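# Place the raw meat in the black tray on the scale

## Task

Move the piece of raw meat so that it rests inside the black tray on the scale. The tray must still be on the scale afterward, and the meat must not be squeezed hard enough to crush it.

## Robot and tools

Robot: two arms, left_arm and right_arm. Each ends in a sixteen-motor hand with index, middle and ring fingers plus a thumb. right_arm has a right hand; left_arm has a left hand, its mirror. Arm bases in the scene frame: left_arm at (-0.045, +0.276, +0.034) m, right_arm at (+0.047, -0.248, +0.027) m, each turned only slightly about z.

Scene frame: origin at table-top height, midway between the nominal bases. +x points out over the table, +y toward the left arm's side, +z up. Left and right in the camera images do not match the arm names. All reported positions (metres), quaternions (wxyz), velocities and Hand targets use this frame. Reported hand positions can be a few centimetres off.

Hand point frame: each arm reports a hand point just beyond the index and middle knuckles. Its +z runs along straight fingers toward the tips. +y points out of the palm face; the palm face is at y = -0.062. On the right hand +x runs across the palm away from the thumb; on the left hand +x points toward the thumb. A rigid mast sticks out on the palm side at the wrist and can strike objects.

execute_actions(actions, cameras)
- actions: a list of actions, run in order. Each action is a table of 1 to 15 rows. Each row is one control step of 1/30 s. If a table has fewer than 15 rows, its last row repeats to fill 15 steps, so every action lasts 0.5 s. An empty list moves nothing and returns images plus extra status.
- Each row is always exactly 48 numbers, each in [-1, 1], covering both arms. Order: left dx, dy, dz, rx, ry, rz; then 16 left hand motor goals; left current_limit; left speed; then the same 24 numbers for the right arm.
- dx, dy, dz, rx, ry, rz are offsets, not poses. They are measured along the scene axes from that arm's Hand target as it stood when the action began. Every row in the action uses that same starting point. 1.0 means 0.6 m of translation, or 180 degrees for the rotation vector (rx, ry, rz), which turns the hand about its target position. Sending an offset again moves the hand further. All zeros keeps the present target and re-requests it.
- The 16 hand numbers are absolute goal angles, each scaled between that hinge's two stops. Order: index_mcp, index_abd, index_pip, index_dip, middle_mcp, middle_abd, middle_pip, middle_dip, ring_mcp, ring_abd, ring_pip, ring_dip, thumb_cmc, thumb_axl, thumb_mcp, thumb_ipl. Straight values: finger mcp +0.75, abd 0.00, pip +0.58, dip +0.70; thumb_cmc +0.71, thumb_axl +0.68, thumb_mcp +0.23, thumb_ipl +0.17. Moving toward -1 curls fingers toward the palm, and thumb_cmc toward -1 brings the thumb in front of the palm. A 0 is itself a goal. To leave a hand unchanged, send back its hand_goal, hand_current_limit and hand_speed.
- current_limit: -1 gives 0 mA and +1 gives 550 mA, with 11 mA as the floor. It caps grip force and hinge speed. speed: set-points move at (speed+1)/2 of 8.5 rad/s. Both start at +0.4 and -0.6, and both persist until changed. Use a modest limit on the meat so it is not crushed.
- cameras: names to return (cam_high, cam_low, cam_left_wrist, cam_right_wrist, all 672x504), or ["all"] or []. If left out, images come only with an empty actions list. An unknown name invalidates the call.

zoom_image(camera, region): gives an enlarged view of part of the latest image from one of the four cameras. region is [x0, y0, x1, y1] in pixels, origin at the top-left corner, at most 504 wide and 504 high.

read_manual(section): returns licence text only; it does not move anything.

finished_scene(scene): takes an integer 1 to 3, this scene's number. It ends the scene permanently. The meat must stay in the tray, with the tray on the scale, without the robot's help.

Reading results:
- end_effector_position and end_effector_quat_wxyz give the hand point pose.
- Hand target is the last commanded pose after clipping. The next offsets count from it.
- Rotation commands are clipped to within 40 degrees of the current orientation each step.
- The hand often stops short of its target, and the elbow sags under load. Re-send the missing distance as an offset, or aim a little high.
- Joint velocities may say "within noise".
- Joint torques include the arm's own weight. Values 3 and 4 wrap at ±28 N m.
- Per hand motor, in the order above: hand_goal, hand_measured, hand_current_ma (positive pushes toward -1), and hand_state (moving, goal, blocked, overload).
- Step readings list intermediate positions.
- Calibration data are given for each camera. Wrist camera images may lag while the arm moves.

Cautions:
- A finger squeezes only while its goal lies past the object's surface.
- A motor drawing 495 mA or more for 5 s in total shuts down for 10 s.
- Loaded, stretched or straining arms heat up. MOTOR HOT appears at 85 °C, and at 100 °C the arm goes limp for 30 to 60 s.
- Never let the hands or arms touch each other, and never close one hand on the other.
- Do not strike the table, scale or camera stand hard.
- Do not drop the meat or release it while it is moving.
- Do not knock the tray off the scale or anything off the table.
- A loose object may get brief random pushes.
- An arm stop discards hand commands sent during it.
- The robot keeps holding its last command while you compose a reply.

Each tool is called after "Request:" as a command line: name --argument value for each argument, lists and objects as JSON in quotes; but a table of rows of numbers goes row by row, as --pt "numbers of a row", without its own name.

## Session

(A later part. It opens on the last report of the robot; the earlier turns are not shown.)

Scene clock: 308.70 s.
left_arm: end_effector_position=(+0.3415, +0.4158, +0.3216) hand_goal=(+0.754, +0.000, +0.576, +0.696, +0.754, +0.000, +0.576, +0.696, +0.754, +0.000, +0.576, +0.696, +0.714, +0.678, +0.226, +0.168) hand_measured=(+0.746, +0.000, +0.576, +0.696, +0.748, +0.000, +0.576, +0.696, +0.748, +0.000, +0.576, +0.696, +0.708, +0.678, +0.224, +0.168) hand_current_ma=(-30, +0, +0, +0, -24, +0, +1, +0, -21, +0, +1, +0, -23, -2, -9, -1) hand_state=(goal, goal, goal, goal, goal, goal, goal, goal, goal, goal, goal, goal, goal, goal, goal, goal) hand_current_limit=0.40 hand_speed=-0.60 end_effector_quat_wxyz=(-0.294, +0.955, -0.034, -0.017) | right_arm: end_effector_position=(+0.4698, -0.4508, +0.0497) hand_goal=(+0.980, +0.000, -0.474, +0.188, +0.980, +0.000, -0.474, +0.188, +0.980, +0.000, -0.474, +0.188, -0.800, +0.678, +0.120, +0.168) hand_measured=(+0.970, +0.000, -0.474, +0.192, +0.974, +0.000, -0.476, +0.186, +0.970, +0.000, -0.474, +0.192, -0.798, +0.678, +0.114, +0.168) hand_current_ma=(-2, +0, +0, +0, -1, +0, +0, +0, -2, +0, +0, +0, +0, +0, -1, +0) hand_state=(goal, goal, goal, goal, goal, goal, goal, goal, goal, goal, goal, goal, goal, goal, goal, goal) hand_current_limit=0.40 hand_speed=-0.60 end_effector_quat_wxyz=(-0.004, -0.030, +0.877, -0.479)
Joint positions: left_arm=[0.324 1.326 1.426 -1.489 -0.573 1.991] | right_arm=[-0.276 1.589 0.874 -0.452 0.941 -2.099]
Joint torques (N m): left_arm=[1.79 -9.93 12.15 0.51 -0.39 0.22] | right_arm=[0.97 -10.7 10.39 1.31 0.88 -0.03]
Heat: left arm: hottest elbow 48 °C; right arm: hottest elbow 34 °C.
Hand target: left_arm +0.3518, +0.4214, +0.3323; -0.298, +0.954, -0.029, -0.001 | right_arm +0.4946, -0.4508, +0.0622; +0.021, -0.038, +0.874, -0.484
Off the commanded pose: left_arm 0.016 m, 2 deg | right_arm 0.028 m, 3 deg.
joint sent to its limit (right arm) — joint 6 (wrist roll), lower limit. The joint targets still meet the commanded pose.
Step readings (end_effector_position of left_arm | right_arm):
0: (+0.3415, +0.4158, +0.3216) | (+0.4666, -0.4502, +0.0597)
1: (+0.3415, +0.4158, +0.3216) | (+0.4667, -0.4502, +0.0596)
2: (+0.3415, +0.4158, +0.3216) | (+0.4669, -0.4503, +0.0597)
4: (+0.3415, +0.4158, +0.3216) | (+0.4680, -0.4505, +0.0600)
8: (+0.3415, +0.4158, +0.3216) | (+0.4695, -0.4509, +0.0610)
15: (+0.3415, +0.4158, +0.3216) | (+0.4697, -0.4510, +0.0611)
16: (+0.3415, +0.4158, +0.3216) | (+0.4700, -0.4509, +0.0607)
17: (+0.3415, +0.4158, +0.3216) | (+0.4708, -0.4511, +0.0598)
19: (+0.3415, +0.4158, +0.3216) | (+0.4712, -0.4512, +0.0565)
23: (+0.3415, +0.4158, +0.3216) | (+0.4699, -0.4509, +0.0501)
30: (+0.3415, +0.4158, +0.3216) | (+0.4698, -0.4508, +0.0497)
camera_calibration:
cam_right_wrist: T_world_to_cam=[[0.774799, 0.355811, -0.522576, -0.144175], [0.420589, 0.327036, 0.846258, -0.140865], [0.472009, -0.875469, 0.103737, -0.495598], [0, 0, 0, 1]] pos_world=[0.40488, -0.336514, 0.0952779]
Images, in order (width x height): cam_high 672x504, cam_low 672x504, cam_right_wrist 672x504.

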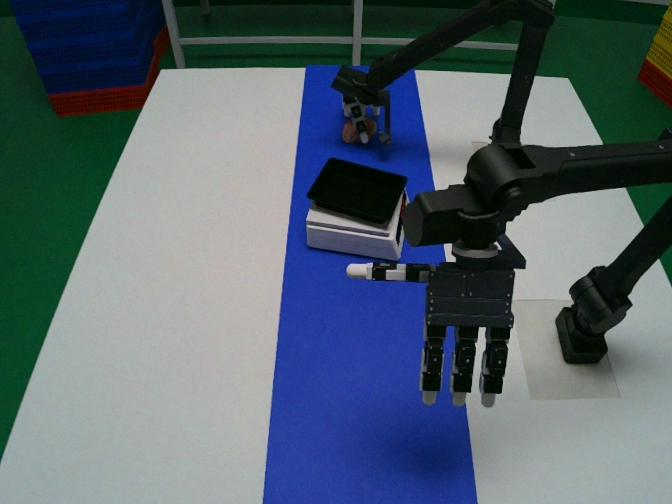

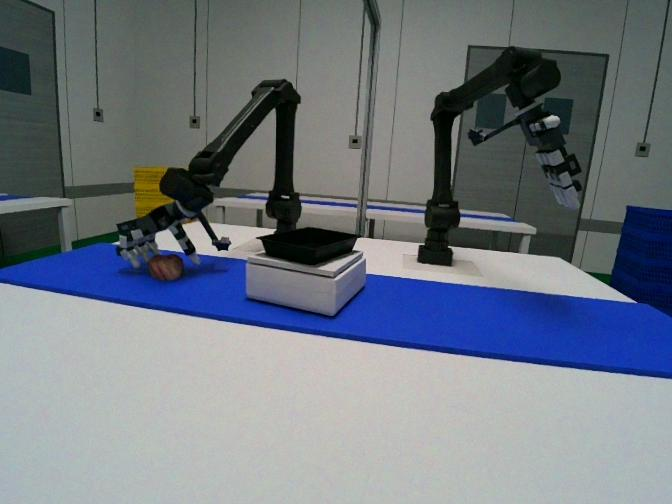

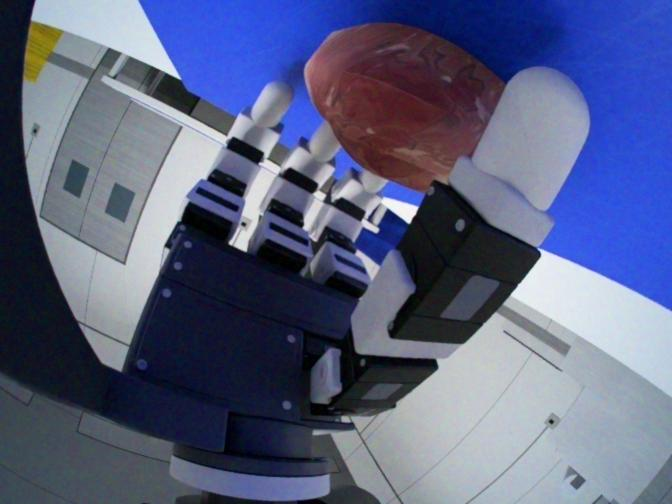

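Request:
execute_actions --actions '[[[0,0,0,0,0,0,0.754,0,0.576,0.696,0.754,0,0.576,0.696,0.754,0,0.576,0.696,0.714,0.678,0.226,0.168,0.4,-0.6,0.033,0,0.01,0,0,0,0.98,0,-0.474,0.188,0.98,0,-0.474,0.188,0.98,0,-0.474,0.188,-0.8,0.678,0.12,0.168,0.4,-0.6]]]' --cameras '["cam_low","cam_right_wrist","cam_high"]'

Request:
zoom_image --camera "cam_low" --region '[90, 180, 250, 310]'

Request:
zoom_image --camera "cam_high" --region '[300, 70, 420, 190]'

Scene clock: 326.57 s.
left_arm: end_effector_position=(+0.3415, +0.4158, +0.3216) hand_goal=(+0.754, +0.000, +0.576, +0.696, +0.754, +0.000, +0.576, +0.696, +0.754, +0.000, +0.576, +0.696, +0.714, +0.678, +0.226, +0.168) hand_measured=(+0.746, +0.000, +0.576, +0.696, +0.748, +0.000, +0.576, +0.696, +0.748, +0.000, +0.576, +0.696, +0.708, +0.678, +0.224, +0.168) hand_current_ma=(-30, +0, +0, +0, -24, +0, +1, +0, -21, +0, +1, +0, -23, -2, -9, -1) hand_state=(goal, goal, goal, goal, goal, goal, goal, goal, goal, goal, goal, goal, goal, goal, goal, goal) hand_current_limit=0.40 hand_speed=-0.60 end_effector_quat_wxyz=(-0.294, +0.955, -0.034, -0.017) | right_arm: end_effector_position=(+0.4927, -0.4508, +0.0572) hand_goal=(+0.980, +0.000, -0.474, +0.188, +0.980, +0.000, -0.474, +0.188, +0.980, +0.000, -0.474, +0.188, -0.800, +0.678, +0.120, +0.168) hand_measured=(+0.970, +0.000, -0.474, +0.192, +0.974, +0.000, -0.476, +0.186, +0.970, +0.000, -0.474, +0.192, -0.798, +0.678, +0.114, +0.168) hand_current_ma=(-2, +0, +0, +0, -1, +0, +0, +0, -2, +0, +0, +0, +0, +0, -1, +0) hand_state=(goal, goal, goal, goal, goal, goal, goal, goal, goal, goal, goal, goal, goal, goal, goal, goal) hand_current_limit=0.40 hand_speed=-0.60 end_effector_quat_wxyz=(+0.007, -0.031, +0.876, -0.481)
Joint positions: left_arm=[0.324 1.326 1.426 -1.489 -0.573 1.991] | right_arm=[-0.265 1.615 0.927 -0.459 0.941 -2.1]
Joint torques (N m): left_arm=[1.79 -9.99 12.16 0.5 -0.39 0.23] | right_arm=[0.79 -10.81 11.11 0.51 0.89 -0.02]
Heat: left arm: hottest elbow 48 °C; right arm: hottest elbow 36 °C.
Hand target: left_arm +0.3518, +0.4214, +0.3323; -0.298, +0.954, -0.029, -0.001 | right_arm +0.5145, -0.4508, +0.0682; +0.021, -0.038, +0.874, -0.484
Off the commanded pose: left_arm 0.016 m, 2 deg | right_arm 0.024 m, 2 deg.
joint sent to its limit (right arm) — joint 6 (wrist roll), lower limit. The joint targets still meet the commanded pose.
Step readings (end_effector_position of left_arm | right_arm):
0: (+0.3415, +0.4158, +0.3216) | (+0.4698, -0.4508, +0.0497)
1: (+0.3415, +0.4158, +0.3216) | (+0.4707, -0.4509, +0.0501)
2: (+0.3415, +0.4158, +0.3216) | (+0.4727, -0.4510, +0.0505)
4: (+0.3415, +0.4158, +0.3216) | (+0.4806, -0.4516, +0.0526)
8: (+0.3415, +0.4158, +0.3216) | (+0.4917, -0.4517, +0.0570)
15: (+0.3415, +0.4158, +0.3216) | (+0.4927, -0.4508, +0.0572)
camera_calibration:
cam_right_wrist: T_world_to_cam=[[0.780394, 0.36295, -0.509169, -0.158308], [0.4001, 0.335929, 0.852685, -0.143038], [0.480527, -0.869148, 0.116941, -0.509234], [0, 0, 0, 1]] pos_world=[0.425473, -0.337092, 0.100911]
Images, in order (width x height): cam_high 672x504, cam_low 672x504, cam_right_wrist 672x504.

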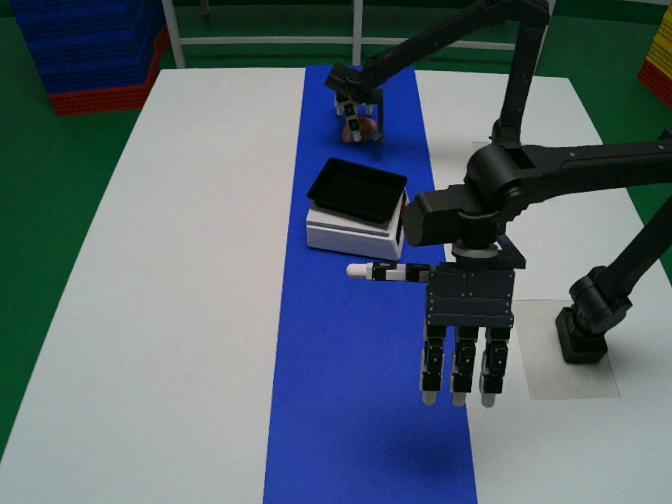

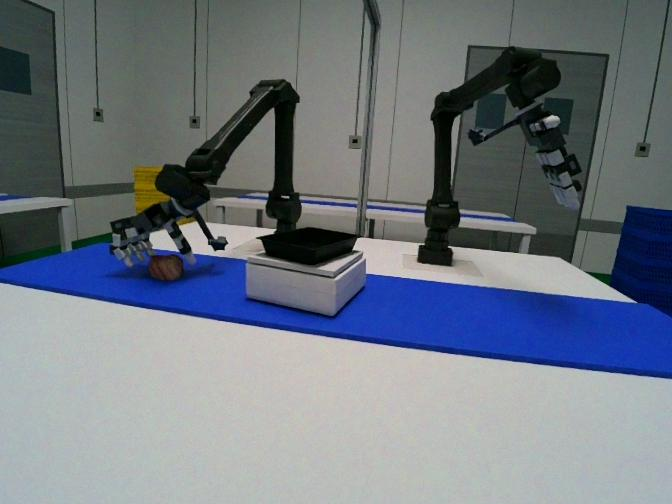

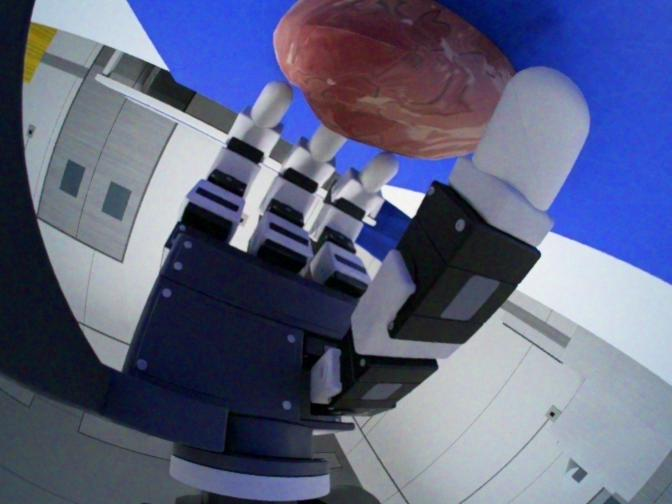

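Scaled by 3.150 from the camera's 672x504 image, which has a finer 960x720 frame.

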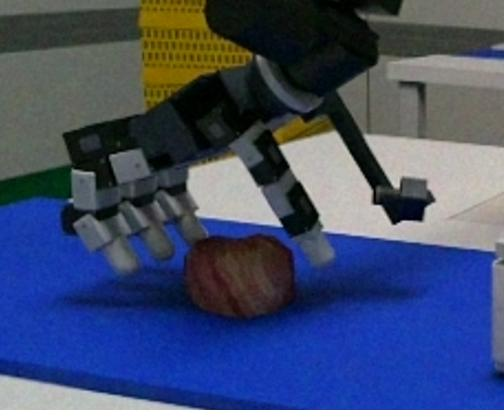

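Scaled by 4.200 from the camera's 672x504 image, which has a finer 960x720 frame.

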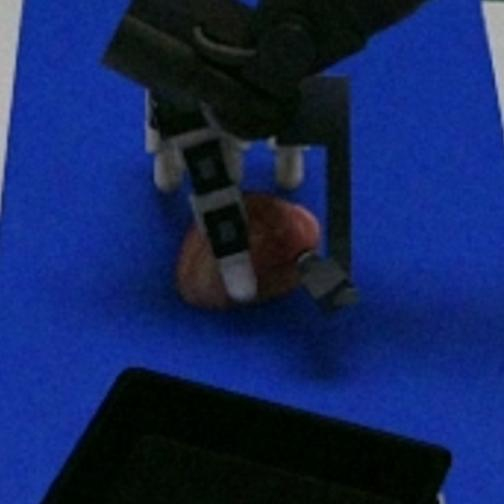

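Request:
execute_actions --actions '[[[0,0,0,0,0,0,0.754,0,0.576,0.696,0.754,0,0.576,0.696,0.754,0,0.576,0.696,0.714,0.678,0.226,0.168,0.4,-0.6,-0.012,0.002,-0.027,0,0,0,0.98,0,-0.474,0.188,0.98,0,-0.474,0.188,0.98,0,-0.474,0.188,-0.8,0.678,0.12,0.168,0.4,-0.6]],[[0,0,0,0,0,0,0.754,0,0.576,0.696,0.754,0,0.576,0.696,0.754,0,0.576,0.696,0.714,0.678,0.226,0.168,0.4,-0.6,-0.012,0.002,-0.025,0,0,0,0.98,0,-0.474,0.188,0.98,0,-0.474,0.188,0.98,0,-0.474,0.188,-0.8,0.678,0.12,0.168,0.4,-0.6]]]' --cameras '["cam_low","cam_right_wrist","cam_high"]'

Request:
zoom_image --camera "cam_low" --region '[90, 180, 250, 310]'

Request:
zoom_image --camera "cam_high" --region '[300, 70, 420, 190]'

Scene clock: 343.03 s.
left_arm: end_effector_position=(+0.3415, +0.4158, +0.3216) hand_goal=(+0.754, +0.000, +0.576, +0.696, +0.754, +0.000, +0.576, +0.696, +0.754, +0.000, +0.576, +0.696, +0.714, +0.678, +0.226, +0.168) hand_measured=(+0.746, +0.000, +0.576, +0.696, +0.748, +0.000, +0.576, +0.696, +0.748, +0.000, +0.576, +0.696, +0.708, +0.678, +0.224, +0.168) hand_current_ma=(-30, +0, +0, +0, -24, +0, +1, +0, -21, +0, +1, +0, -23, -2, -9, -1) hand_state=(goal, goal, goal, goal, goal, goal, goal, goal, goal, goal, goal, goal, goal, goal, goal, goal) hand_current_limit=0.40 hand_speed=-0.60 end_effector_quat_wxyz=(-0.294, +0.955, -0.034, -0.017) | right_arm: end_effector_position=(+0.5004, -0.4527, +0.0441) hand_goal=(+0.980, +0.000, -0.474, +0.188, +0.980, +0.000, -0.474, +0.188, +0.980, +0.000, -0.474, +0.188, -0.800, +0.678, +0.120, +0.168) hand_measured=(+0.970, +0.000, -0.474, +0.192, +0.974, +0.000, -0.476, +0.186, +0.970, +0.000, -0.474, +0.192, -0.798, +0.678, +0.116, +0.168) hand_current_ma=(-2, +0, +0, +0, -1, +0, +0, +0, -2, +0, +0, +0, +0, +0, -1, +0) hand_state=(goal, goal, goal, goal, goal, goal, goal, goal, goal, goal, goal, goal, goal, goal, goal, goal) hand_current_limit=0.40 hand_speed=-0.60 end_effector_quat_wxyz=(+0.021, -0.024, +0.874, -0.485)
Joint positions: left_arm=[0.324 1.326 1.426 -1.489 -0.573 1.991] | right_arm=[-0.265 1.646 0.913 -0.383 0.941 -2.1]
Joint torques (N m): left_arm=[1.79 -9.93 12.15 0.5 -0.39 0.22] | right_arm=[0.62 -11.28 6.09 1.39 0.85 -0.02]
Heat: left arm: hottest elbow 48 °C; right arm: hottest elbow 35 °C.
Hand target: left_arm +0.3518, +0.4214, +0.3323; -0.298, +0.954, -0.029, -0.001 | right_arm +0.5000, -0.4484, +0.0369; +0.021, -0.038, +0.874, -0.484
Off the commanded pose: left_arm 0.016 m, 2 deg | right_arm 0.008 m, 2 deg.
joint sent to its limit (right arm) — joint 6 (wrist roll), lower limit. The joint targets still meet the commanded pose.
Step readings (end_effector_position of left_arm | right_arm):
0: (+0.3415, +0.4158, +0.3216) | (+0.4927, -0.4508, +0.0572)
1: (+0.3415, +0.4158, +0.3216) | (+0.4934, -0.4510, +0.0571)
2: (+0.3415, +0.4158, +0.3216) | (+0.4951, -0.4514, +0.0568)
4: (+0.3415, +0.4158, +0.3216) | (+0.4974, -0.4520, +0.0553)
8: (+0.3415, +0.4158, +0.3216) | (+0.4974, -0.4519, +0.0514)
15: (+0.3415, +0.4158, +0.3216) | (+0.4974, -0.4520, +0.0509)
16: (+0.3415, +0.4158, +0.3216) | (+0.4979, -0.4521, +0.0507)
17: (+0.3415, +0.4158, +0.3216) | (+0.4998, -0.4525, +0.0503)
19: (+0.3415, +0.4158, +0.3216) | (+0.5010, -0.4528, +0.0485)
23: (+0.3415, +0.4158, +0.3216) | (+0.5004, -0.4527, +0.0446)
30: (+0.3415, +0.4158, +0.3216) | (+0.5004, -0.4527, +0.0441)
camera_calibration:
cam_right_wrist: T_world_to_cam=[[0.795422, 0.359446, -0.487958, -0.180372], [0.373859, 0.342679, 0.861858, -0.118538], [0.477005, -0.867968, 0.138192, -0.511707], [0, 0, 0, 1]] pos_world=[0.431875, -0.338691, 0.0848626]
Images, in order (width x height): cam_high 672x504, cam_low 672x504, cam_right_wrist 672x504.

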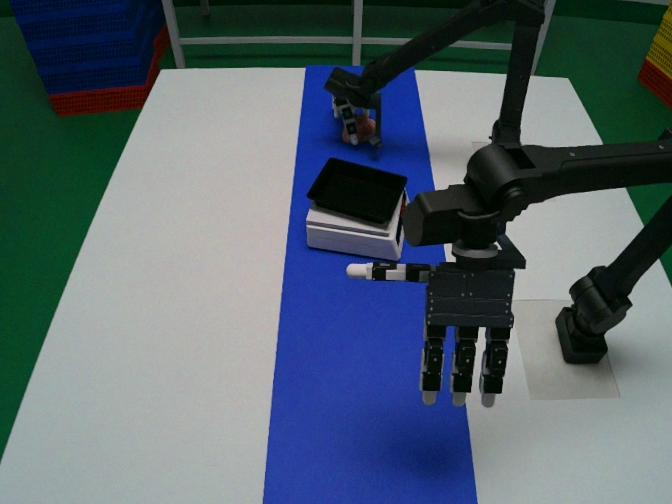

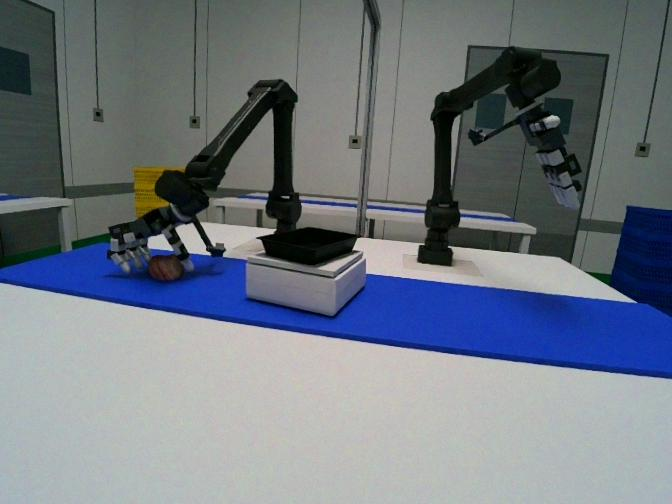

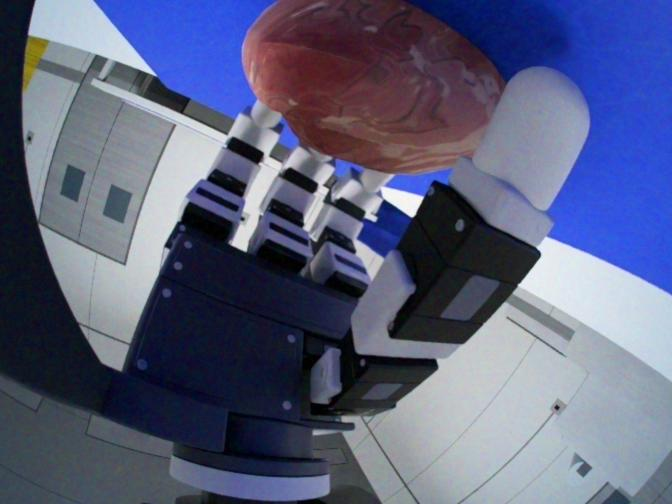

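Scaled by 3.150 from the camera's 672x504 image, which has a finer 960x720 frame.

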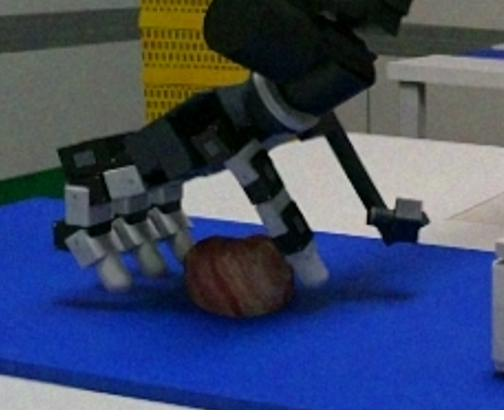

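Scaled by 4.200 from the camera's 672x504 image, which has a finer 960x720 frame.

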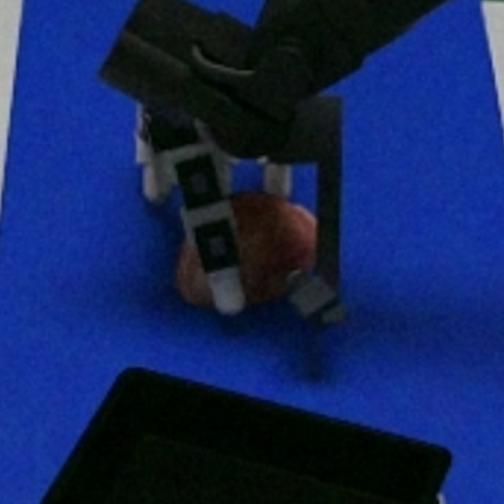

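Request:
execute_actions --actions '[[[0,0,0,0,0,0,0.754,0,0.576,0.696,0.754,0,0.576,0.696,0.754,0,0.576,0.696,0.714,0.678,0.226,0.168,0.4,-0.6,-0.02,0.003,-0.012,0,0,0,0.98,0,-0.474,0.188,0.98,0,-0.474,0.188,0.98,0,-0.474,0.188,-0.8,0.678,0.06,0.168,0.0,-0.7]]]' --cameras '["cam_low","cam_right_wrist","cam_high"]'

Request:
zoom_image --camera "cam_low" --region '[90, 180, 250, 310]'

Request:
zoom_image --camera "cam_high" --region '[300, 70, 420, 190]'

Scene clock: 353.53 s.
left_arm: end_effector_position=(+0.3415, +0.4158, +0.3216) hand_goal=(+0.754, +0.000, +0.576, +0.696, +0.754, +0.000, +0.576, +0.696, +0.754, +0.000, +0.576, +0.696, +0.714, +0.678, +0.226, +0.168) hand_measured=(+0.746, +0.000, +0.576, +0.696, +0.748, +0.000, +0.576, +0.696, +0.748, +0.000, +0.576, +0.696, +0.708, +0.678, +0.224, +0.168) hand_current_ma=(-30, +0, +0, +0, -24, +0, +1, +0, -21, +0, +1, +0, -23, -2, -9, -1) hand_state=(goal, goal, goal, goal, goal, goal, goal, goal, goal, goal, goal, goal, goal, goal, goal, goal) hand_current_limit=0.40 hand_speed=-0.60 end_effector_quat_wxyz=(-0.294, +0.955, -0.034, -0.017) | right_arm: end_effector_position=(+0.4886, -0.4500, +0.0328) hand_goal=(+0.980, +0.000, -0.474, +0.188, +0.980, +0.000, -0.474, +0.188, +0.980, +0.000, -0.474, +0.188, -0.800, +0.678, +0.060, +0.168) hand_measured=(+0.970, +0.000, -0.474, +0.192, +0.974, +0.000, -0.476, +0.186, +0.978, +0.002, -0.480, +0.182, -0.798, +0.678, +0.060, +0.168) hand_current_ma=(-2, +0, +0, +0, -1, +0, +0, +0, +0, +0, -1, -1, +0, +0, +0, +0) hand_state=(goal, goal, goal, goal, goal, goal, goal, goal, goal, goal, goal, goal, goal, goal, goal, goal) hand_current_limit=0.00 hand_speed=-0.70 end_effector_quat_wxyz=(+0.017, -0.027, +0.874, -0.484)
Joint positions: left_arm=[0.324 1.326 1.426 -1.489 -0.573 1.991] | right_arm=[-0.265 1.646 0.874 -0.352 0.941 -2.102]
Joint torques (N m): left_arm=[1.79 -9.93 12.15 0.51 -0.4 0.22] | right_arm=[0.38 -11.81 5.76 1.36 0.83 0]
Heat: left arm: hottest elbow 48 °C; right arm: hottest elbow 35 °C.
Hand target: left_arm +0.3518, +0.4214, +0.3323; -0.298, +0.954, -0.029, -0.001 | right_arm +0.4880, -0.4466, +0.0298; +0.021, -0.038, +0.874, -0.484
Off the commanded pose: left_arm 0.016 m, 2 deg | right_arm 0.005 m, 1 deg.
joint sent to its limit (right arm) — joint 6 (wrist roll), lower limit. The joint targets still meet the commanded pose.
Step readings (end_effector_position of left_arm | right_arm):
0: (+0.3415, +0.4158, +0.3216) | (+0.5004, -0.4527, +0.0441)
1: (+0.3415, +0.4158, +0.3216) | (+0.4997, -0.4525, +0.0431)
2: (+0.3415, +0.4158, +0.3216) | (+0.4990, -0.4524, +0.0415)
4: (+0.3415, +0.4158, +0.3216) | (+0.4927, -0.4507, +0.0359)
8: (+0.3415, +0.4158, +0.3216) | (+0.4886, -0.4499, +0.0327)
15: (+0.3415, +0.4158, +0.3216) | (+0.4886, -0.4500, +0.0328)
camera_calibration:
cam_right_wrist: T_world_to_cam=[[0.790683, 0.36047, -0.494856, -0.174527], [0.381507, 0.342066, 0.858745, -0.109203], [0.478825, -0.867786, 0.132944, -0.502724], [0, 0, 0, 1]] pos_world=[0.420374, -0.33599, 0.0742462]
Images, in order (width x height): cam_high 672x504, cam_low 672x504, cam_right_wrist 672x504.

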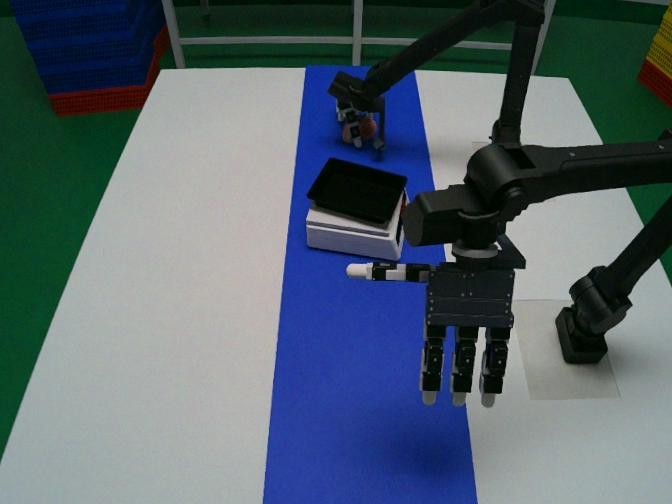

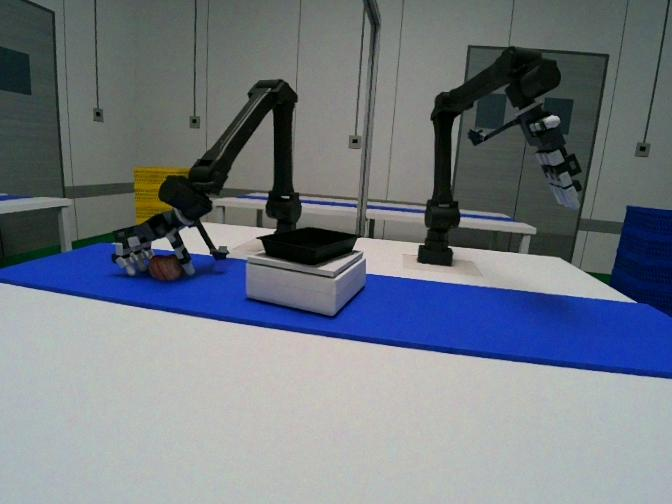

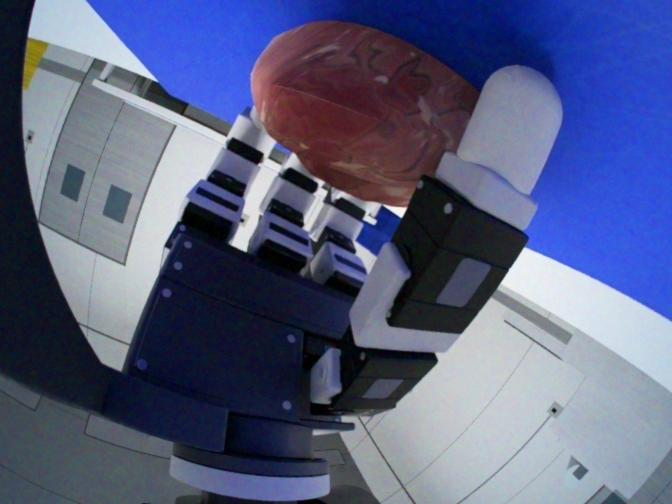

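Scaled by 3.150 from the camera's 672x504 image, which has a finer 960x720 frame.

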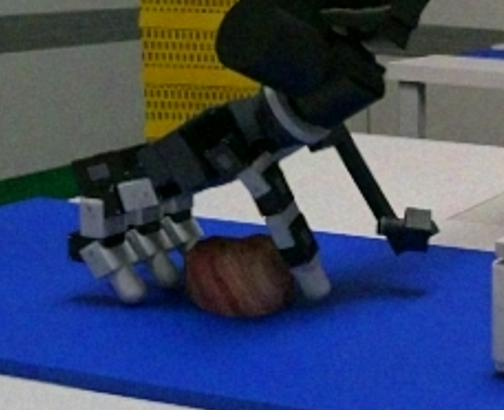

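Scaled by 4.200 from the camera's 672x504 image, which has a finer 960x720 frame.

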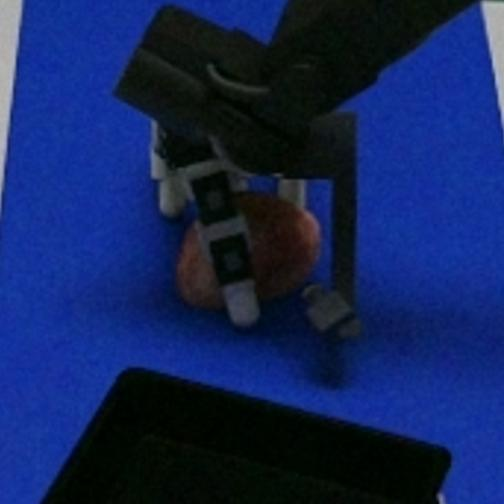

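Request:
execute_actions --actions '[[[0,0,0,0,0,0,0.754,0,0.576,0.696,0.754,0,0.576,0.696,0.754,0,0.576,0.696,0.714,0.678,0.226,0.168,0.4,-0.6,0,0,0.004,0,0,0,0.932,0,-0.664,0.217,0.932,0,-0.664,0.217,0.932,0,-0.664,0.217,-0.8,0.678,-0.06,0.168,0.0,-0.8]],[[0,0,0,0,0,0,0.754,0,0.576,0.696,0.754,0,0.576,0.696,0.754,0,0.576,0.696,0.714,0.678,0.226,0.168,0.4,-0.6,0,0,0,0,0,0,0.863,0,-0.737,0.333,0.895,0,-0.7,0.27,0.895,0,-0.7,0.27,-0.8,0.678,-0.16,0.168,0.0,-0.8]]]' --cameras '["cam_low","cam_right_wrist","cam_high"]'

Request:
zoom_image --camera "cam_low" --region '[90, 180, 250, 310]'

Scene clock: 362.37 s.
left_arm: end_effector_position=(+0.3415, +0.4158, +0.3216) hand_goal=(+0.754, +0.000, +0.576, +0.696, +0.754, +0.000, +0.576, +0.696, +0.754, +0.000, +0.576, +0.696, +0.714, +0.678, +0.226, +0.168) hand_measured=(+0.746, +0.000, +0.576, +0.696, +0.748, +0.000, +0.576, +0.696, +0.748, +0.000, +0.576, +0.696, +0.708, +0.678, +0.224, +0.168) hand_current_ma=(-30, +0, +0, +0, -24, +0, +1, +0, -21, +0, +1, +0, -23, -2, -9, -1) hand_state=(goal, goal, goal, goal, goal, goal, goal, goal, goal, goal, goal, goal, goal, goal, goal, goal) hand_current_limit=0.40 hand_speed=-0.60 end_effector_quat_wxyz=(-0.294, +0.955, -0.034, -0.017) | right_arm: end_effector_position=(+0.4886, -0.4498, +0.0326) hand_goal=(+0.864, +0.000, -0.736, +0.334, +0.896, +0.000, -0.700, +0.270, +0.896, +0.000, -0.700, +0.270, -0.800, +0.678, -0.160, +0.168) hand_measured=(+0.860, +0.000, -0.732, +0.332, +0.922, +0.000, -0.654, +0.280, +0.924, +0.002, -0.662, +0.280, -0.786, +0.680, -0.066, +0.184) hand_current_ma=(+0, +0, +0, +0, +13, +0, +37, +2, +14, +0, +25, +2, +4, +0, +226, +8) hand_state=(goal, goal, goal, goal, blocked, goal, blocked, goal, blocked, goal, blocked, goal, goal, goal, blocked, goal) hand_current_limit=0.00 hand_speed=-0.80 end_effector_quat_wxyz=(+0.017, -0.027, +0.875, -0.483)
Joint positions: left_arm=[0.324 1.326 1.426 -1.489 -0.573 1.991] | right_arm=[-0.265 1.646 0.874 -0.352 0.94 -2.103]
Joint torques (N m): left_arm=[1.73 -9.88 12.16 0.51 -0.4 0.22] | right_arm=[0.44 -12.22 5.9 1.06 0.9 0.02]
Heat: left arm: hottest elbow 48 °C; right arm: hottest elbow 34 °C.
Hand target: left_arm +0.3518, +0.4214, +0.3323; -0.298, +0.954, -0.029, -0.001 | right_arm +0.4880, -0.4467, +0.0322; +0.021, -0.038, +0.874, -0.484
Off the commanded pose: left_arm 0.016 m, 2 deg | right_arm 0.003 m, 1 deg.
joint sent to its limit (right arm) — joint 6 (wrist roll), lower limit. The joint targets still meet the commanded pose.
Step readings (end_effector_position of left_arm | right_arm):
0: (+0.3415, +0.4158, +0.3216) | (+0.4886, -0.4500, +0.0328)
1: (+0.3415, +0.4158, +0.3216) | (+0.4886, -0.4500, +0.0328)
2: (+0.3415, +0.4158, +0.3216) | (+0.4884, -0.4501, +0.0328)
4: (+0.3415, +0.4158, +0.3216) | (+0.4884, -0.4502, +0.0329)
8: (+0.3415, +0.4158, +0.3216) | (+0.4884, -0.4502, +0.0328)
15: (+0.3415, +0.4158, +0.3216) | (+0.4885, -0.4501, +0.0328)
16: (+0.3415, +0.4158, +0.3216) | (+0.4885, -0.4501, +0.0328)
17: (+0.3415, +0.4158, +0.3216) | (+0.4885, -0.4501, +0.0328)
19: (+0.3415, +0.4158, +0.3216) | (+0.4885, -0.4501, +0.0327)
23: (+0.3415, +0.4158, +0.3216) | (+0.4886, -0.4498, +0.0326)
30: (+0.3415, +0.4158, +0.3216) | (+0.4886, -0.4498, +0.0326)
camera_calibration:
cam_right_wrist: T_world_to_cam=[[0.790239, 0.362015, -0.494436, -0.173773], [0.38142, 0.340933, 0.859234, -0.109546], [0.479625, -0.867588, 0.131339, -0.502825], [0, 0, 0, 1]] pos_world=[0.420273, -0.335988, 0.0742469]
Images, in order (width x height): cam_high 672x504, cam_low 672x504, cam_right_wrist 672x504.

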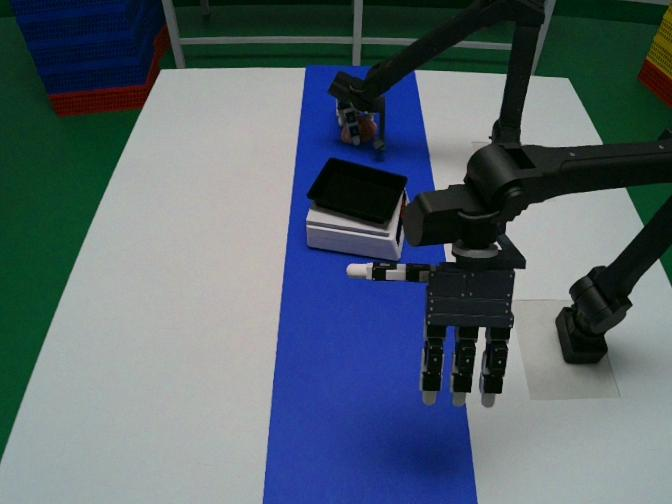

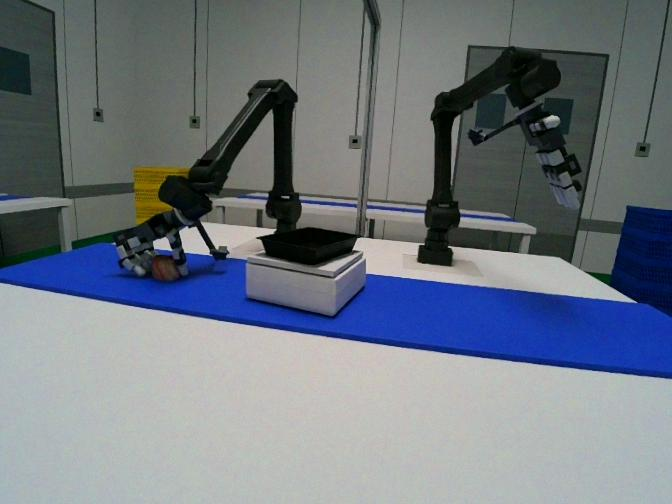

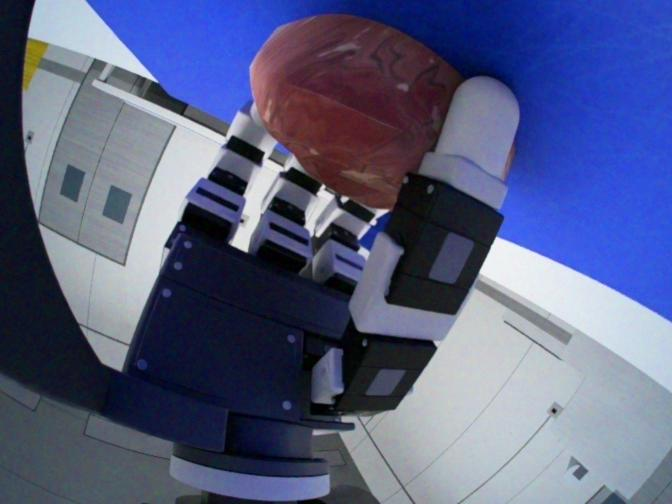

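Scaled by 3.150 from the camera's 672x504 image, which has a finer 960x720 frame.

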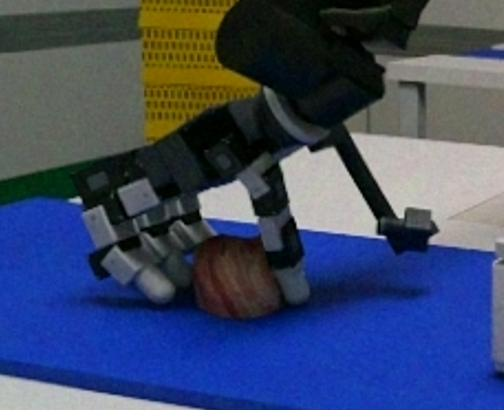

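Request:
execute_actions --actions '[[[0,0,0,0,0,0,0.754,0,0.576,0.696,0.754,0,0.576,0.696,0.754,0,0.576,0.696,0.714,0.678,0.226,0.168,0.4,-0.6,0,0,0,0,0,0,0.82,0,-0.78,0.333,0.87,0,-0.74,0.27,0.87,0,-0.735,0.27,-0.8,0.678,-0.18,0.168,0.0,-0.8]],[[0,0,0,0,0,0,0.754,0,0.576,0.696,0.754,0,0.576,0.696,0.754,0,0.576,0.696,0.714,0.678,0.226,0.168,0.4,-0.6,0,0,0,0,0,0,0.77,0,-0.83,0.333,0.86,0,-0.76,0.27,0.86,0,-0.75,0.27,-0.8,0.678,-0.2,0.168,0.0,-0.8]]]' --cameras '["cam_low","cam_right_wrist"]'

Scene clock: 371.17 s.
left_arm: end_effector_position=(+0.3415, +0.4158, +0.3216) hand_goal=(+0.754, +0.000, +0.576, +0.696, +0.754, +0.000, +0.576, +0.696, +0.754, +0.000, +0.576, +0.696, +0.714, +0.678, +0.226, +0.168) hand_measured=(+0.746, +0.000, +0.576, +0.696, +0.748, +0.000, +0.576, +0.696, +0.748, +0.000, +0.576, +0.696, +0.708, +0.678, +0.224, +0.168) hand_current_ma=(-30, +0, +0, +0, -24, +0, +1, +0, -21, +0, +1, +0, -23, -2, -9, -1) hand_state=(goal, goal, goal, goal, goal, goal, goal, goal, goal, goal, goal, goal, goal, goal, goal, goal) hand_current_limit=0.40 hand_speed=-0.60 end_effector_quat_wxyz=(-0.294, +0.955, -0.034, -0.017) | right_arm: end_effector_position=(+0.4886, -0.4498, +0.0326) hand_goal=(+0.770, +0.000, -0.830, +0.334, +0.860, +0.000, -0.760, +0.270, +0.860, +0.000, -0.750, +0.270, -0.800, +0.678, -0.200, +0.168) hand_measured=(+0.766, +0.000, -0.824, +0.332, +0.910, +0.000, -0.690, +0.284, +0.906, +0.002, -0.698, +0.284, -0.780, +0.682, -0.070, +0.186) hand_current_ma=(+0, +0, +1, +0, +48, +0, +81, +4, +42, +0, +47, +3, +8, +1, +275, +11) hand_state=(goal, goal, goal, goal, blocked, goal, blocked, goal, blocked, goal, blocked, goal, blocked, goal, blocked, goal) hand_current_limit=0.00 hand_speed=-0.80 end_effector_quat_wxyz=(+0.017, -0.027, +0.875, -0.483)
Joint positions: left_arm=[0.324 1.326 1.426 -1.489 -0.573 1.991] | right_arm=[-0.265 1.646 0.874 -0.352 0.94 -2.103]
Joint torques (N m): left_arm=[1.73 -9.88 12.18 0.5 -0.39 0.22] | right_arm=[0.44 -12.16 5.9 1.07 0.9 0.02]
Heat: left arm: hottest elbow 48 °C; right arm: hottest elbow 34 °C.
Hand target: left_arm +0.3518, +0.4214, +0.3323; -0.298, +0.954, -0.029, -0.001 | right_arm +0.4880, -0.4467, +0.0322; +0.021, -0.038, +0.874, -0.484
Off the commanded pose: left_arm 0.016 m, 2 deg | right_arm 0.003 m, 1 deg.
joint sent to its limit (right arm) — joint 6 (wrist roll), lower limit. The joint targets still meet the commanded pose.
Step readings (end_effector_position of left_arm | right_arm):
0: (+0.3415, +0.4158, +0.3216) | (+0.4886, -0.4498, +0.0326)
1: (+0.3415, +0.4158, +0.3216) | (+0.4886, -0.4498, +0.0326)
2: (+0.3415, +0.4158, +0.3216) | (+0.4886, -0.4498, +0.0326)
4: (+0.3415, +0.4158, +0.3216) | (+0.4886, -0.4498, +0.0326)
8: (+0.3415, +0.4158, +0.3216) | (+0.4886, -0.4498, +0.0326)
15: (+0.3415, +0.4158, +0.3216) | (+0.4886, -0.4498, +0.0326)
16: (+0.3415, +0.4158, +0.3216) | (+0.4886, -0.4498, +0.0326)
17: (+0.3415, +0.4158, +0.3216) | (+0.4886, -0.4498, +0.0326)
19: (+0.3415, +0.4158, +0.3216) | (+0.4886, -0.4498, +0.0326)
23: (+0.3415, +0.4158, +0.3216) | (+0.4886, -0.4498, +0.0326)
30: (+0.3415, +0.4158, +0.3216) | (+0.4886, -0.4498, +0.0326)
camera_calibration:
cam_right_wrist: T_world_to_cam=[[0.790239, 0.362015, -0.494436, -0.173773], [0.38142, 0.340933, 0.859234, -0.109546], [0.479625, -0.867588, 0.131339, -0.502825], [0, 0, 0, 1]] pos_world=[0.420273, -0.335988, 0.0742469]
Images, in order (width x height): cam_low 672x504, cam_right_wrist 672x504.

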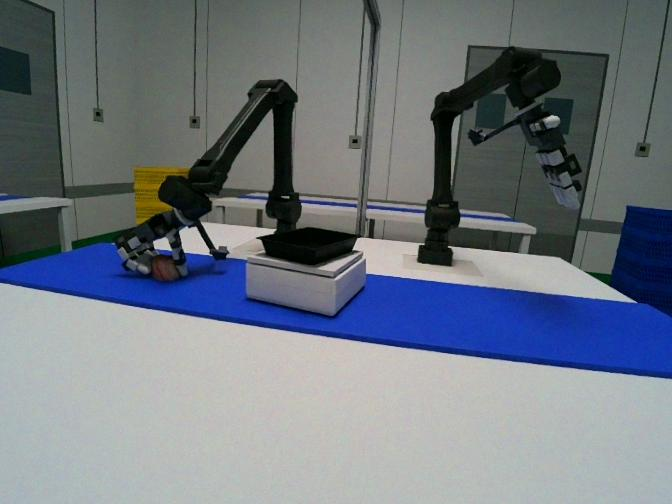

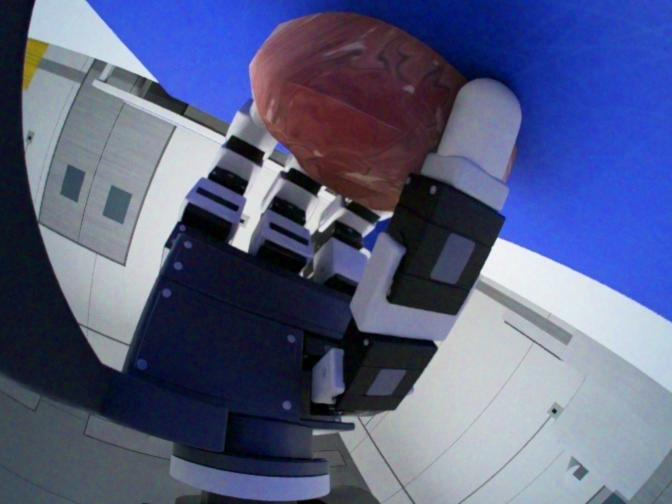

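Request:
execute_actions --actions '[[[0,0,0,0,0,0,0.754,0,0.576,0.696,0.754,0,0.576,0.696,0.754,0,0.576,0.696,0.714,0.678,0.226,0.168,0.4,-0.6,0,0,0,0,0,0,0.72,0,-0.87,0.333,0.82,0,-0.81,0.27,0.83,0,-0.78,0.27,-0.8,0.678,-0.22,0.168,0.0,-0.8]],[[0,0,0,0,0,0,0.754,0,0.576,0.696,0.754,0,0.576,0.696,0.754,0,0.576,0.696,0.714,0.678,0.226,0.168,0.4,-0.6,0,0,0,0,0,0,0.69,0,-0.9,0.333,0.78,0,-0.86,0.27,0.81,0,-0.81,0.27,-0.8,0.678,-0.24,0.168,0.1,-0.8]]]' --cameras '["cam_low","cam_right_wrist"]'

Request:
zoom_image --camera "cam_low" --region '[90, 180, 250, 310]'

Scene clock: 385.57 s.
left_arm: end_effector_position=(+0.3415, +0.4158, +0.3216) hand_goal=(+0.754, +0.000, +0.576, +0.696, +0.754, +0.000, +0.576, +0.696, +0.754, +0.000, +0.576, +0.696, +0.714, +0.678, +0.226, +0.168) hand_measured=(+0.746, +0.000, +0.576, +0.696, +0.748, +0.000, +0.576, +0.696, +0.748, +0.000, +0.576, +0.696, +0.708, +0.678, +0.224, +0.168) hand_current_ma=(-30, +0, +0, +0, -24, +0, +1, +0, -21, +0, +1, +0, -23, -2, -9, -1) hand_state=(goal, goal, goal, goal, goal, goal, goal, goal, goal, goal, goal, goal, goal, goal, goal, goal) hand_current_limit=0.40 hand_speed=-0.60 end_effector_quat_wxyz=(-0.294, +0.955, -0.034, -0.017) | right_arm: end_effector_position=(+0.4886, -0.4498, +0.0326) hand_goal=(+0.690, +0.000, -0.900, +0.334, +0.780, +0.000, -0.860, +0.270, +0.810, +0.000, -0.810, +0.270, -0.800, +0.678, -0.240, +0.168) hand_measured=(+0.692, +0.000, -0.888, +0.332, +0.866, +0.002, -0.758, +0.290, +0.870, +0.002, -0.750, +0.286, -0.766, +0.686, -0.070, +0.194) hand_current_ma=(+0, +0, +3, +0, +132, +0, +163, +8, +66, +0, +59, +4, +20, +2, +303, +20) hand_state=(goal, goal, goal, goal, blocked, goal, blocked, blocked, blocked, goal, blocked, goal, blocked, goal, blocked, blocked) hand_current_limit=0.10 hand_speed=-0.80 end_effector_quat_wxyz=(+0.017, -0.027, +0.875, -0.483)
Joint positions: left_arm=[0.324 1.326 1.426 -1.489 -0.573 1.991] | right_arm=[-0.265 1.646 0.874 -0.352 0.94 -2.103]
Joint torques (N m): left_arm=[1.73 -9.93 12.16 0.5 -0.39 0.22] | right_arm=[0.5 -12.16 5.9 1.05 0.89 0.02]
Heat: left arm: hottest elbow 48 °C; right arm: hottest elbow 33 °C.
Hand target: left_arm +0.3518, +0.4214, +0.3323; -0.298, +0.954, -0.029, -0.001 | right_arm +0.4880, -0.4467, +0.0322; +0.021, -0.038, +0.874, -0.484
Off the commanded pose: left_arm 0.016 m, 2 deg | right_arm 0.003 m, 1 deg.
joint sent to its limit (right arm) — joint 6 (wrist roll), lower limit. The joint targets still meet the commanded pose.
Step readings (end_effector_position of left_arm | right_arm):
0: (+0.3415, +0.4158, +0.3216) | (+0.4886, -0.4498, +0.0326)
1: (+0.3415, +0.4158, +0.3216) | (+0.4886, -0.4498, +0.0326)
2: (+0.3415, +0.4158, +0.3216) | (+0.4886, -0.4498, +0.0326)
4: (+0.3415, +0.4158, +0.3216) | (+0.4886, -0.4498, +0.0326)
8: (+0.3415, +0.4158, +0.3216) | (+0.4886, -0.4498, +0.0326)
15: (+0.3415, +0.4158, +0.3216) | (+0.4886, -0.4498, +0.0326)
16: (+0.3415, +0.4158, +0.3216) | (+0.4886, -0.4498, +0.0326)
17: (+0.3415, +0.4158, +0.3216) | (+0.4886, -0.4498, +0.0326)
19: (+0.3415, +0.4158, +0.3216) | (+0.4886, -0.4498, +0.0326)
23: (+0.3415, +0.4158, +0.3216) | (+0.4886, -0.4498, +0.0326)
30: (+0.3415, +0.4158, +0.3216) | (+0.4886, -0.4498, +0.0326)
camera_calibration:
cam_right_wrist: T_world_to_cam=[[0.790239, 0.362015, -0.494436, -0.173773], [0.38142, 0.340933, 0.859234, -0.109546], [0.479625, -0.867588, 0.131339, -0.502825], [0, 0, 0, 1]] pos_world=[0.420273, -0.335988, 0.0742469]
Images, in order (width x height): cam_low 672x504, cam_right_wrist 672x504.

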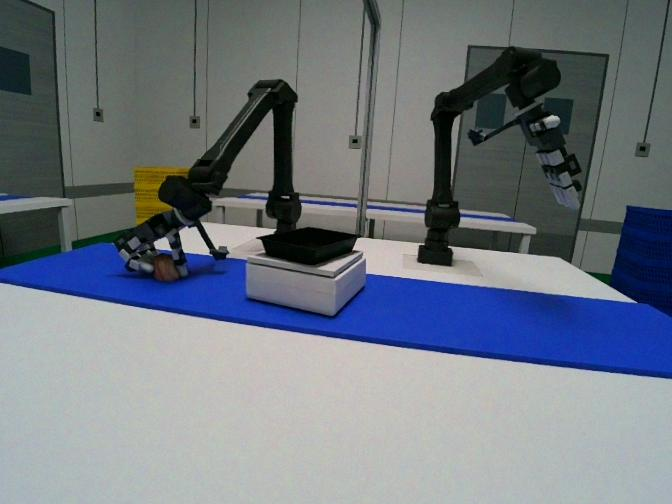

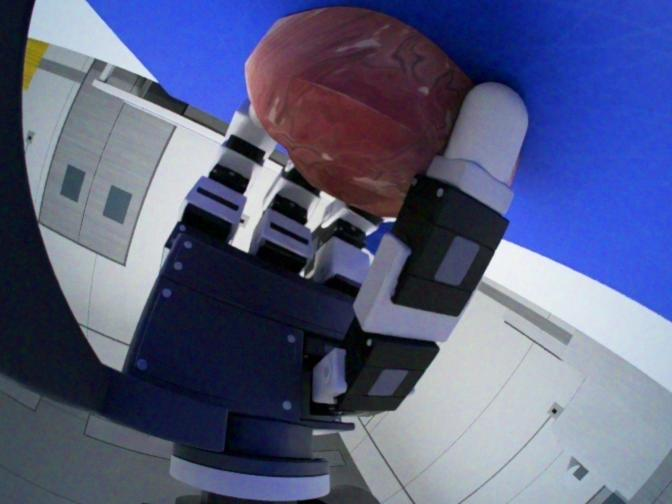

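Scaled by 3.150 from the camera's 672x504 image, which has a finer 960x720 frame.

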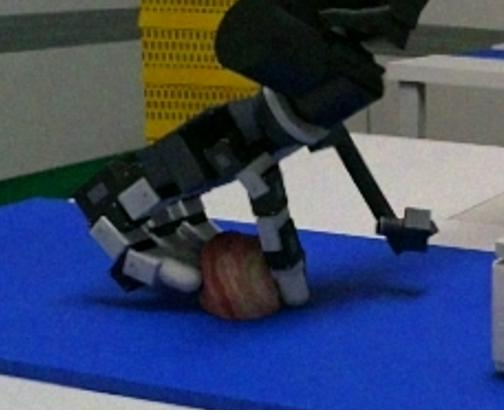

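Request:
execute_actions --actions '[[[0,0,0,0,0,0,0.754,0,0.576,0.696,0.754,0,0.576,0.696,0.754,0,0.576,0.696,0.714,0.678,0.226,0.168,0.4,-0.6,0.01,0,0.03,0,0,0,0.69,0,-0.9,0.2,0.75,0,-0.89,0.27,0.79,0,-0.84,0.27,-0.8,0.678,-0.26,0.168,0.1,-0.8]],[[0,0,0,0,0,0,0.754,0,0.576,0.696,0.754,0,0.576,0.696,0.754,0,0.576,0.696,0.714,0.678,0.226,0.168,0.4,-0.6,0.01,0,0.04,0,0,0,0.69,0,-0.9,0.2,0.75,0,-0.89,0.27,0.79,0,-0.84,0.27,-0.8,0.678,-0.26,0.168,0.1,-0.8]]]' --cameras '["cam_low","cam_right_wrist"]'

Request:
zoom_image --camera "cam_low" --region '[90, 180, 250, 310]'

Scene clock: 404.07 s.
left_arm: end_effector_position=(+0.3415, +0.4158, +0.3216) hand_goal=(+0.754, +0.000, +0.576, +0.696, +0.754, +0.000, +0.576, +0.696, +0.754, +0.000, +0.576, +0.696, +0.714, +0.678, +0.226, +0.168) hand_measured=(+0.746, +0.000, +0.576, +0.696, +0.748, +0.000, +0.576, +0.696, +0.748, +0.000, +0.576, +0.696, +0.708, +0.678, +0.224, +0.168) hand_current_ma=(-30, +0, +0, +0, -24, +0, +1, +0, -21, +0, +1, +0, -23, -2, -9, -1) hand_state=(goal, goal, goal, goal, goal, goal, goal, goal, goal, goal, goal, goal, goal, goal, goal, goal) hand_current_limit=0.40 hand_speed=-0.60 end_effector_quat_wxyz=(-0.294, +0.955, -0.034, -0.017) | right_arm: end_effector_position=(+0.4690, -0.4446, +0.0377) hand_goal=(+0.690, +0.000, -0.900, +0.200, +0.750, +0.000, -0.890, +0.270, +0.790, +0.000, -0.840, +0.270, -0.800, +0.678, -0.260, +0.168) hand_measured=(+0.692, +0.000, -0.888, +0.208, +0.846, +0.002, -0.788, +0.292, +0.844, +0.002, -0.784, +0.286, -0.742, +0.694, -0.070, +0.196) hand_current_ma=(+0, +0, +3, +1, +167, +0, +163, +8, +54, +0, +50, +4, +60, +7, +303, +25) hand_state=(goal, goal, goal, goal, blocked, goal, blocked, blocked, blocked, goal, blocked, goal, blocked, goal, blocked, blocked) hand_current_limit=0.10 hand_speed=-0.80 end_effector_quat_wxyz=(-0.017, -0.046, +0.880, -0.472)
Joint positions: left_arm=[0.324 1.326 1.426 -1.489 -0.573 1.991] | right_arm=[-0.265 1.62 0.881 -0.467 0.937 -2.102]
Joint torques (N m): left_arm=[1.73 -9.93 12.16 0.51 -0.39 0.23] | right_arm=[0.91 -14.62 11.25 0.38 1.04 0]
Heat: left arm: hottest elbow 49 °C; right arm: hottest elbow 33 °C.
Hand target: left_arm +0.3518, +0.4214, +0.3323; -0.298, +0.954, -0.029, -0.001 | right_arm +0.5000, -0.4467, +0.0741; +0.021, -0.038, +0.874, -0.484
Off the commanded pose: left_arm 0.016 m, 2 deg | right_arm 0.048 m, 5 deg.
joint sent to its limit (right arm) — joint 6 (wrist roll), lower limit. The joint targets still meet the commanded pose.
Step readings (end_effector_position of left_arm | right_arm):
0: (+0.3415, +0.4158, +0.3216) | (+0.4886, -0.4498, +0.0326)
1: (+0.3415, +0.4158, +0.3216) | (+0.4875, -0.4495, +0.0322)
2: (+0.3415, +0.4158, +0.3216) | (+0.4851, -0.4490, +0.0315)
4: (+0.3415, +0.4158, +0.3216) | (+0.4829, -0.4485, +0.0324)
8: (+0.3415, +0.4158, +0.3216) | (+0.4809, -0.4480, +0.0317)
15: (+0.3415, +0.4158, +0.3216) | (+0.4808, -0.4480, +0.0317)
16: (+0.3415, +0.4158, +0.3216) | (+0.4802, -0.4477, +0.0324)
17: (+0.3415, +0.4158, +0.3216) | (+0.4773, -0.4468, +0.0332)
19: (+0.3415, +0.4158, +0.3216) | (+0.4729, -0.4457, +0.0357)
23: (+0.3415, +0.4158, +0.3216) | (+0.4695, -0.4448, +0.0379)
30: (+0.3415, +0.4158, +0.3216) | (+0.4690, -0.4446, +0.0377)
camera_calibration:
cam_right_wrist: T_world_to_cam=[[0.748978, 0.373653, -0.547188, -0.131144], [0.448065, 0.322763, 0.833703, -0.146677], [0.488128, -0.869602, 0.0743215, -0.492328], [0, 0, 0, 1]] pos_world=[0.404264, -0.331785, 0.0871149]
Images, in order (width x height): cam_low 672x504, cam_right_wrist 672x504.

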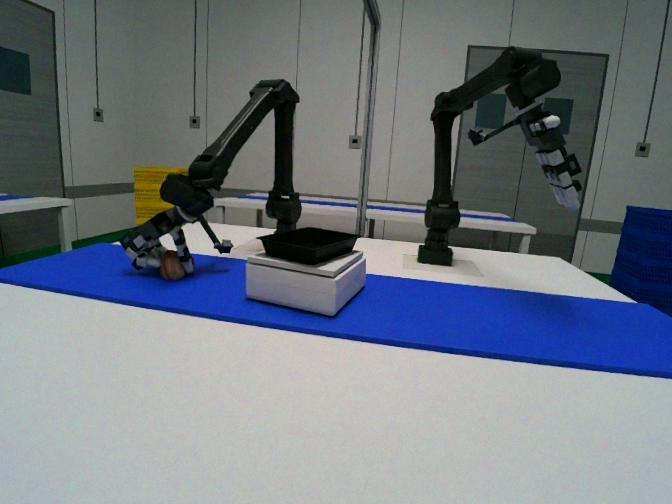

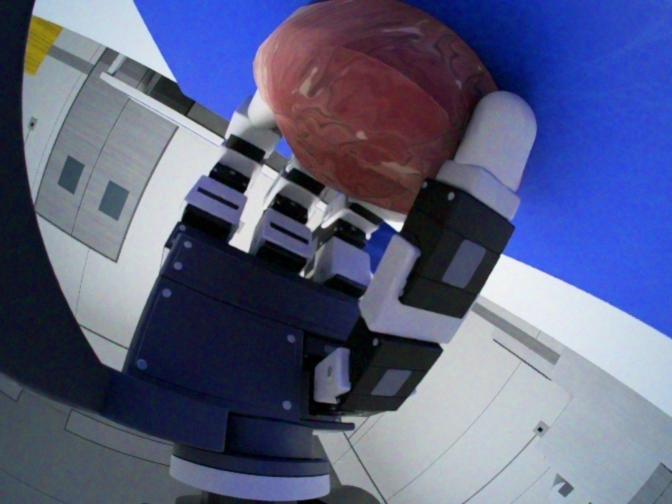

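Scaled by 3.150 from the camera's 672x504 image, which has a finer 960x720 frame.

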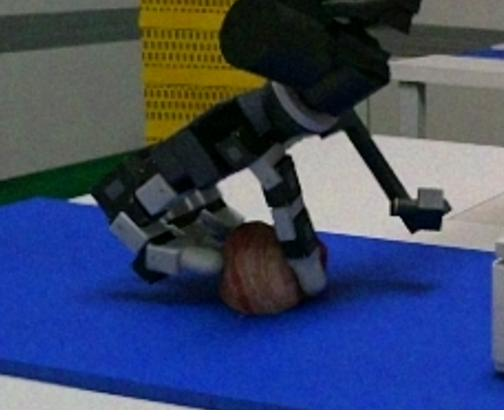

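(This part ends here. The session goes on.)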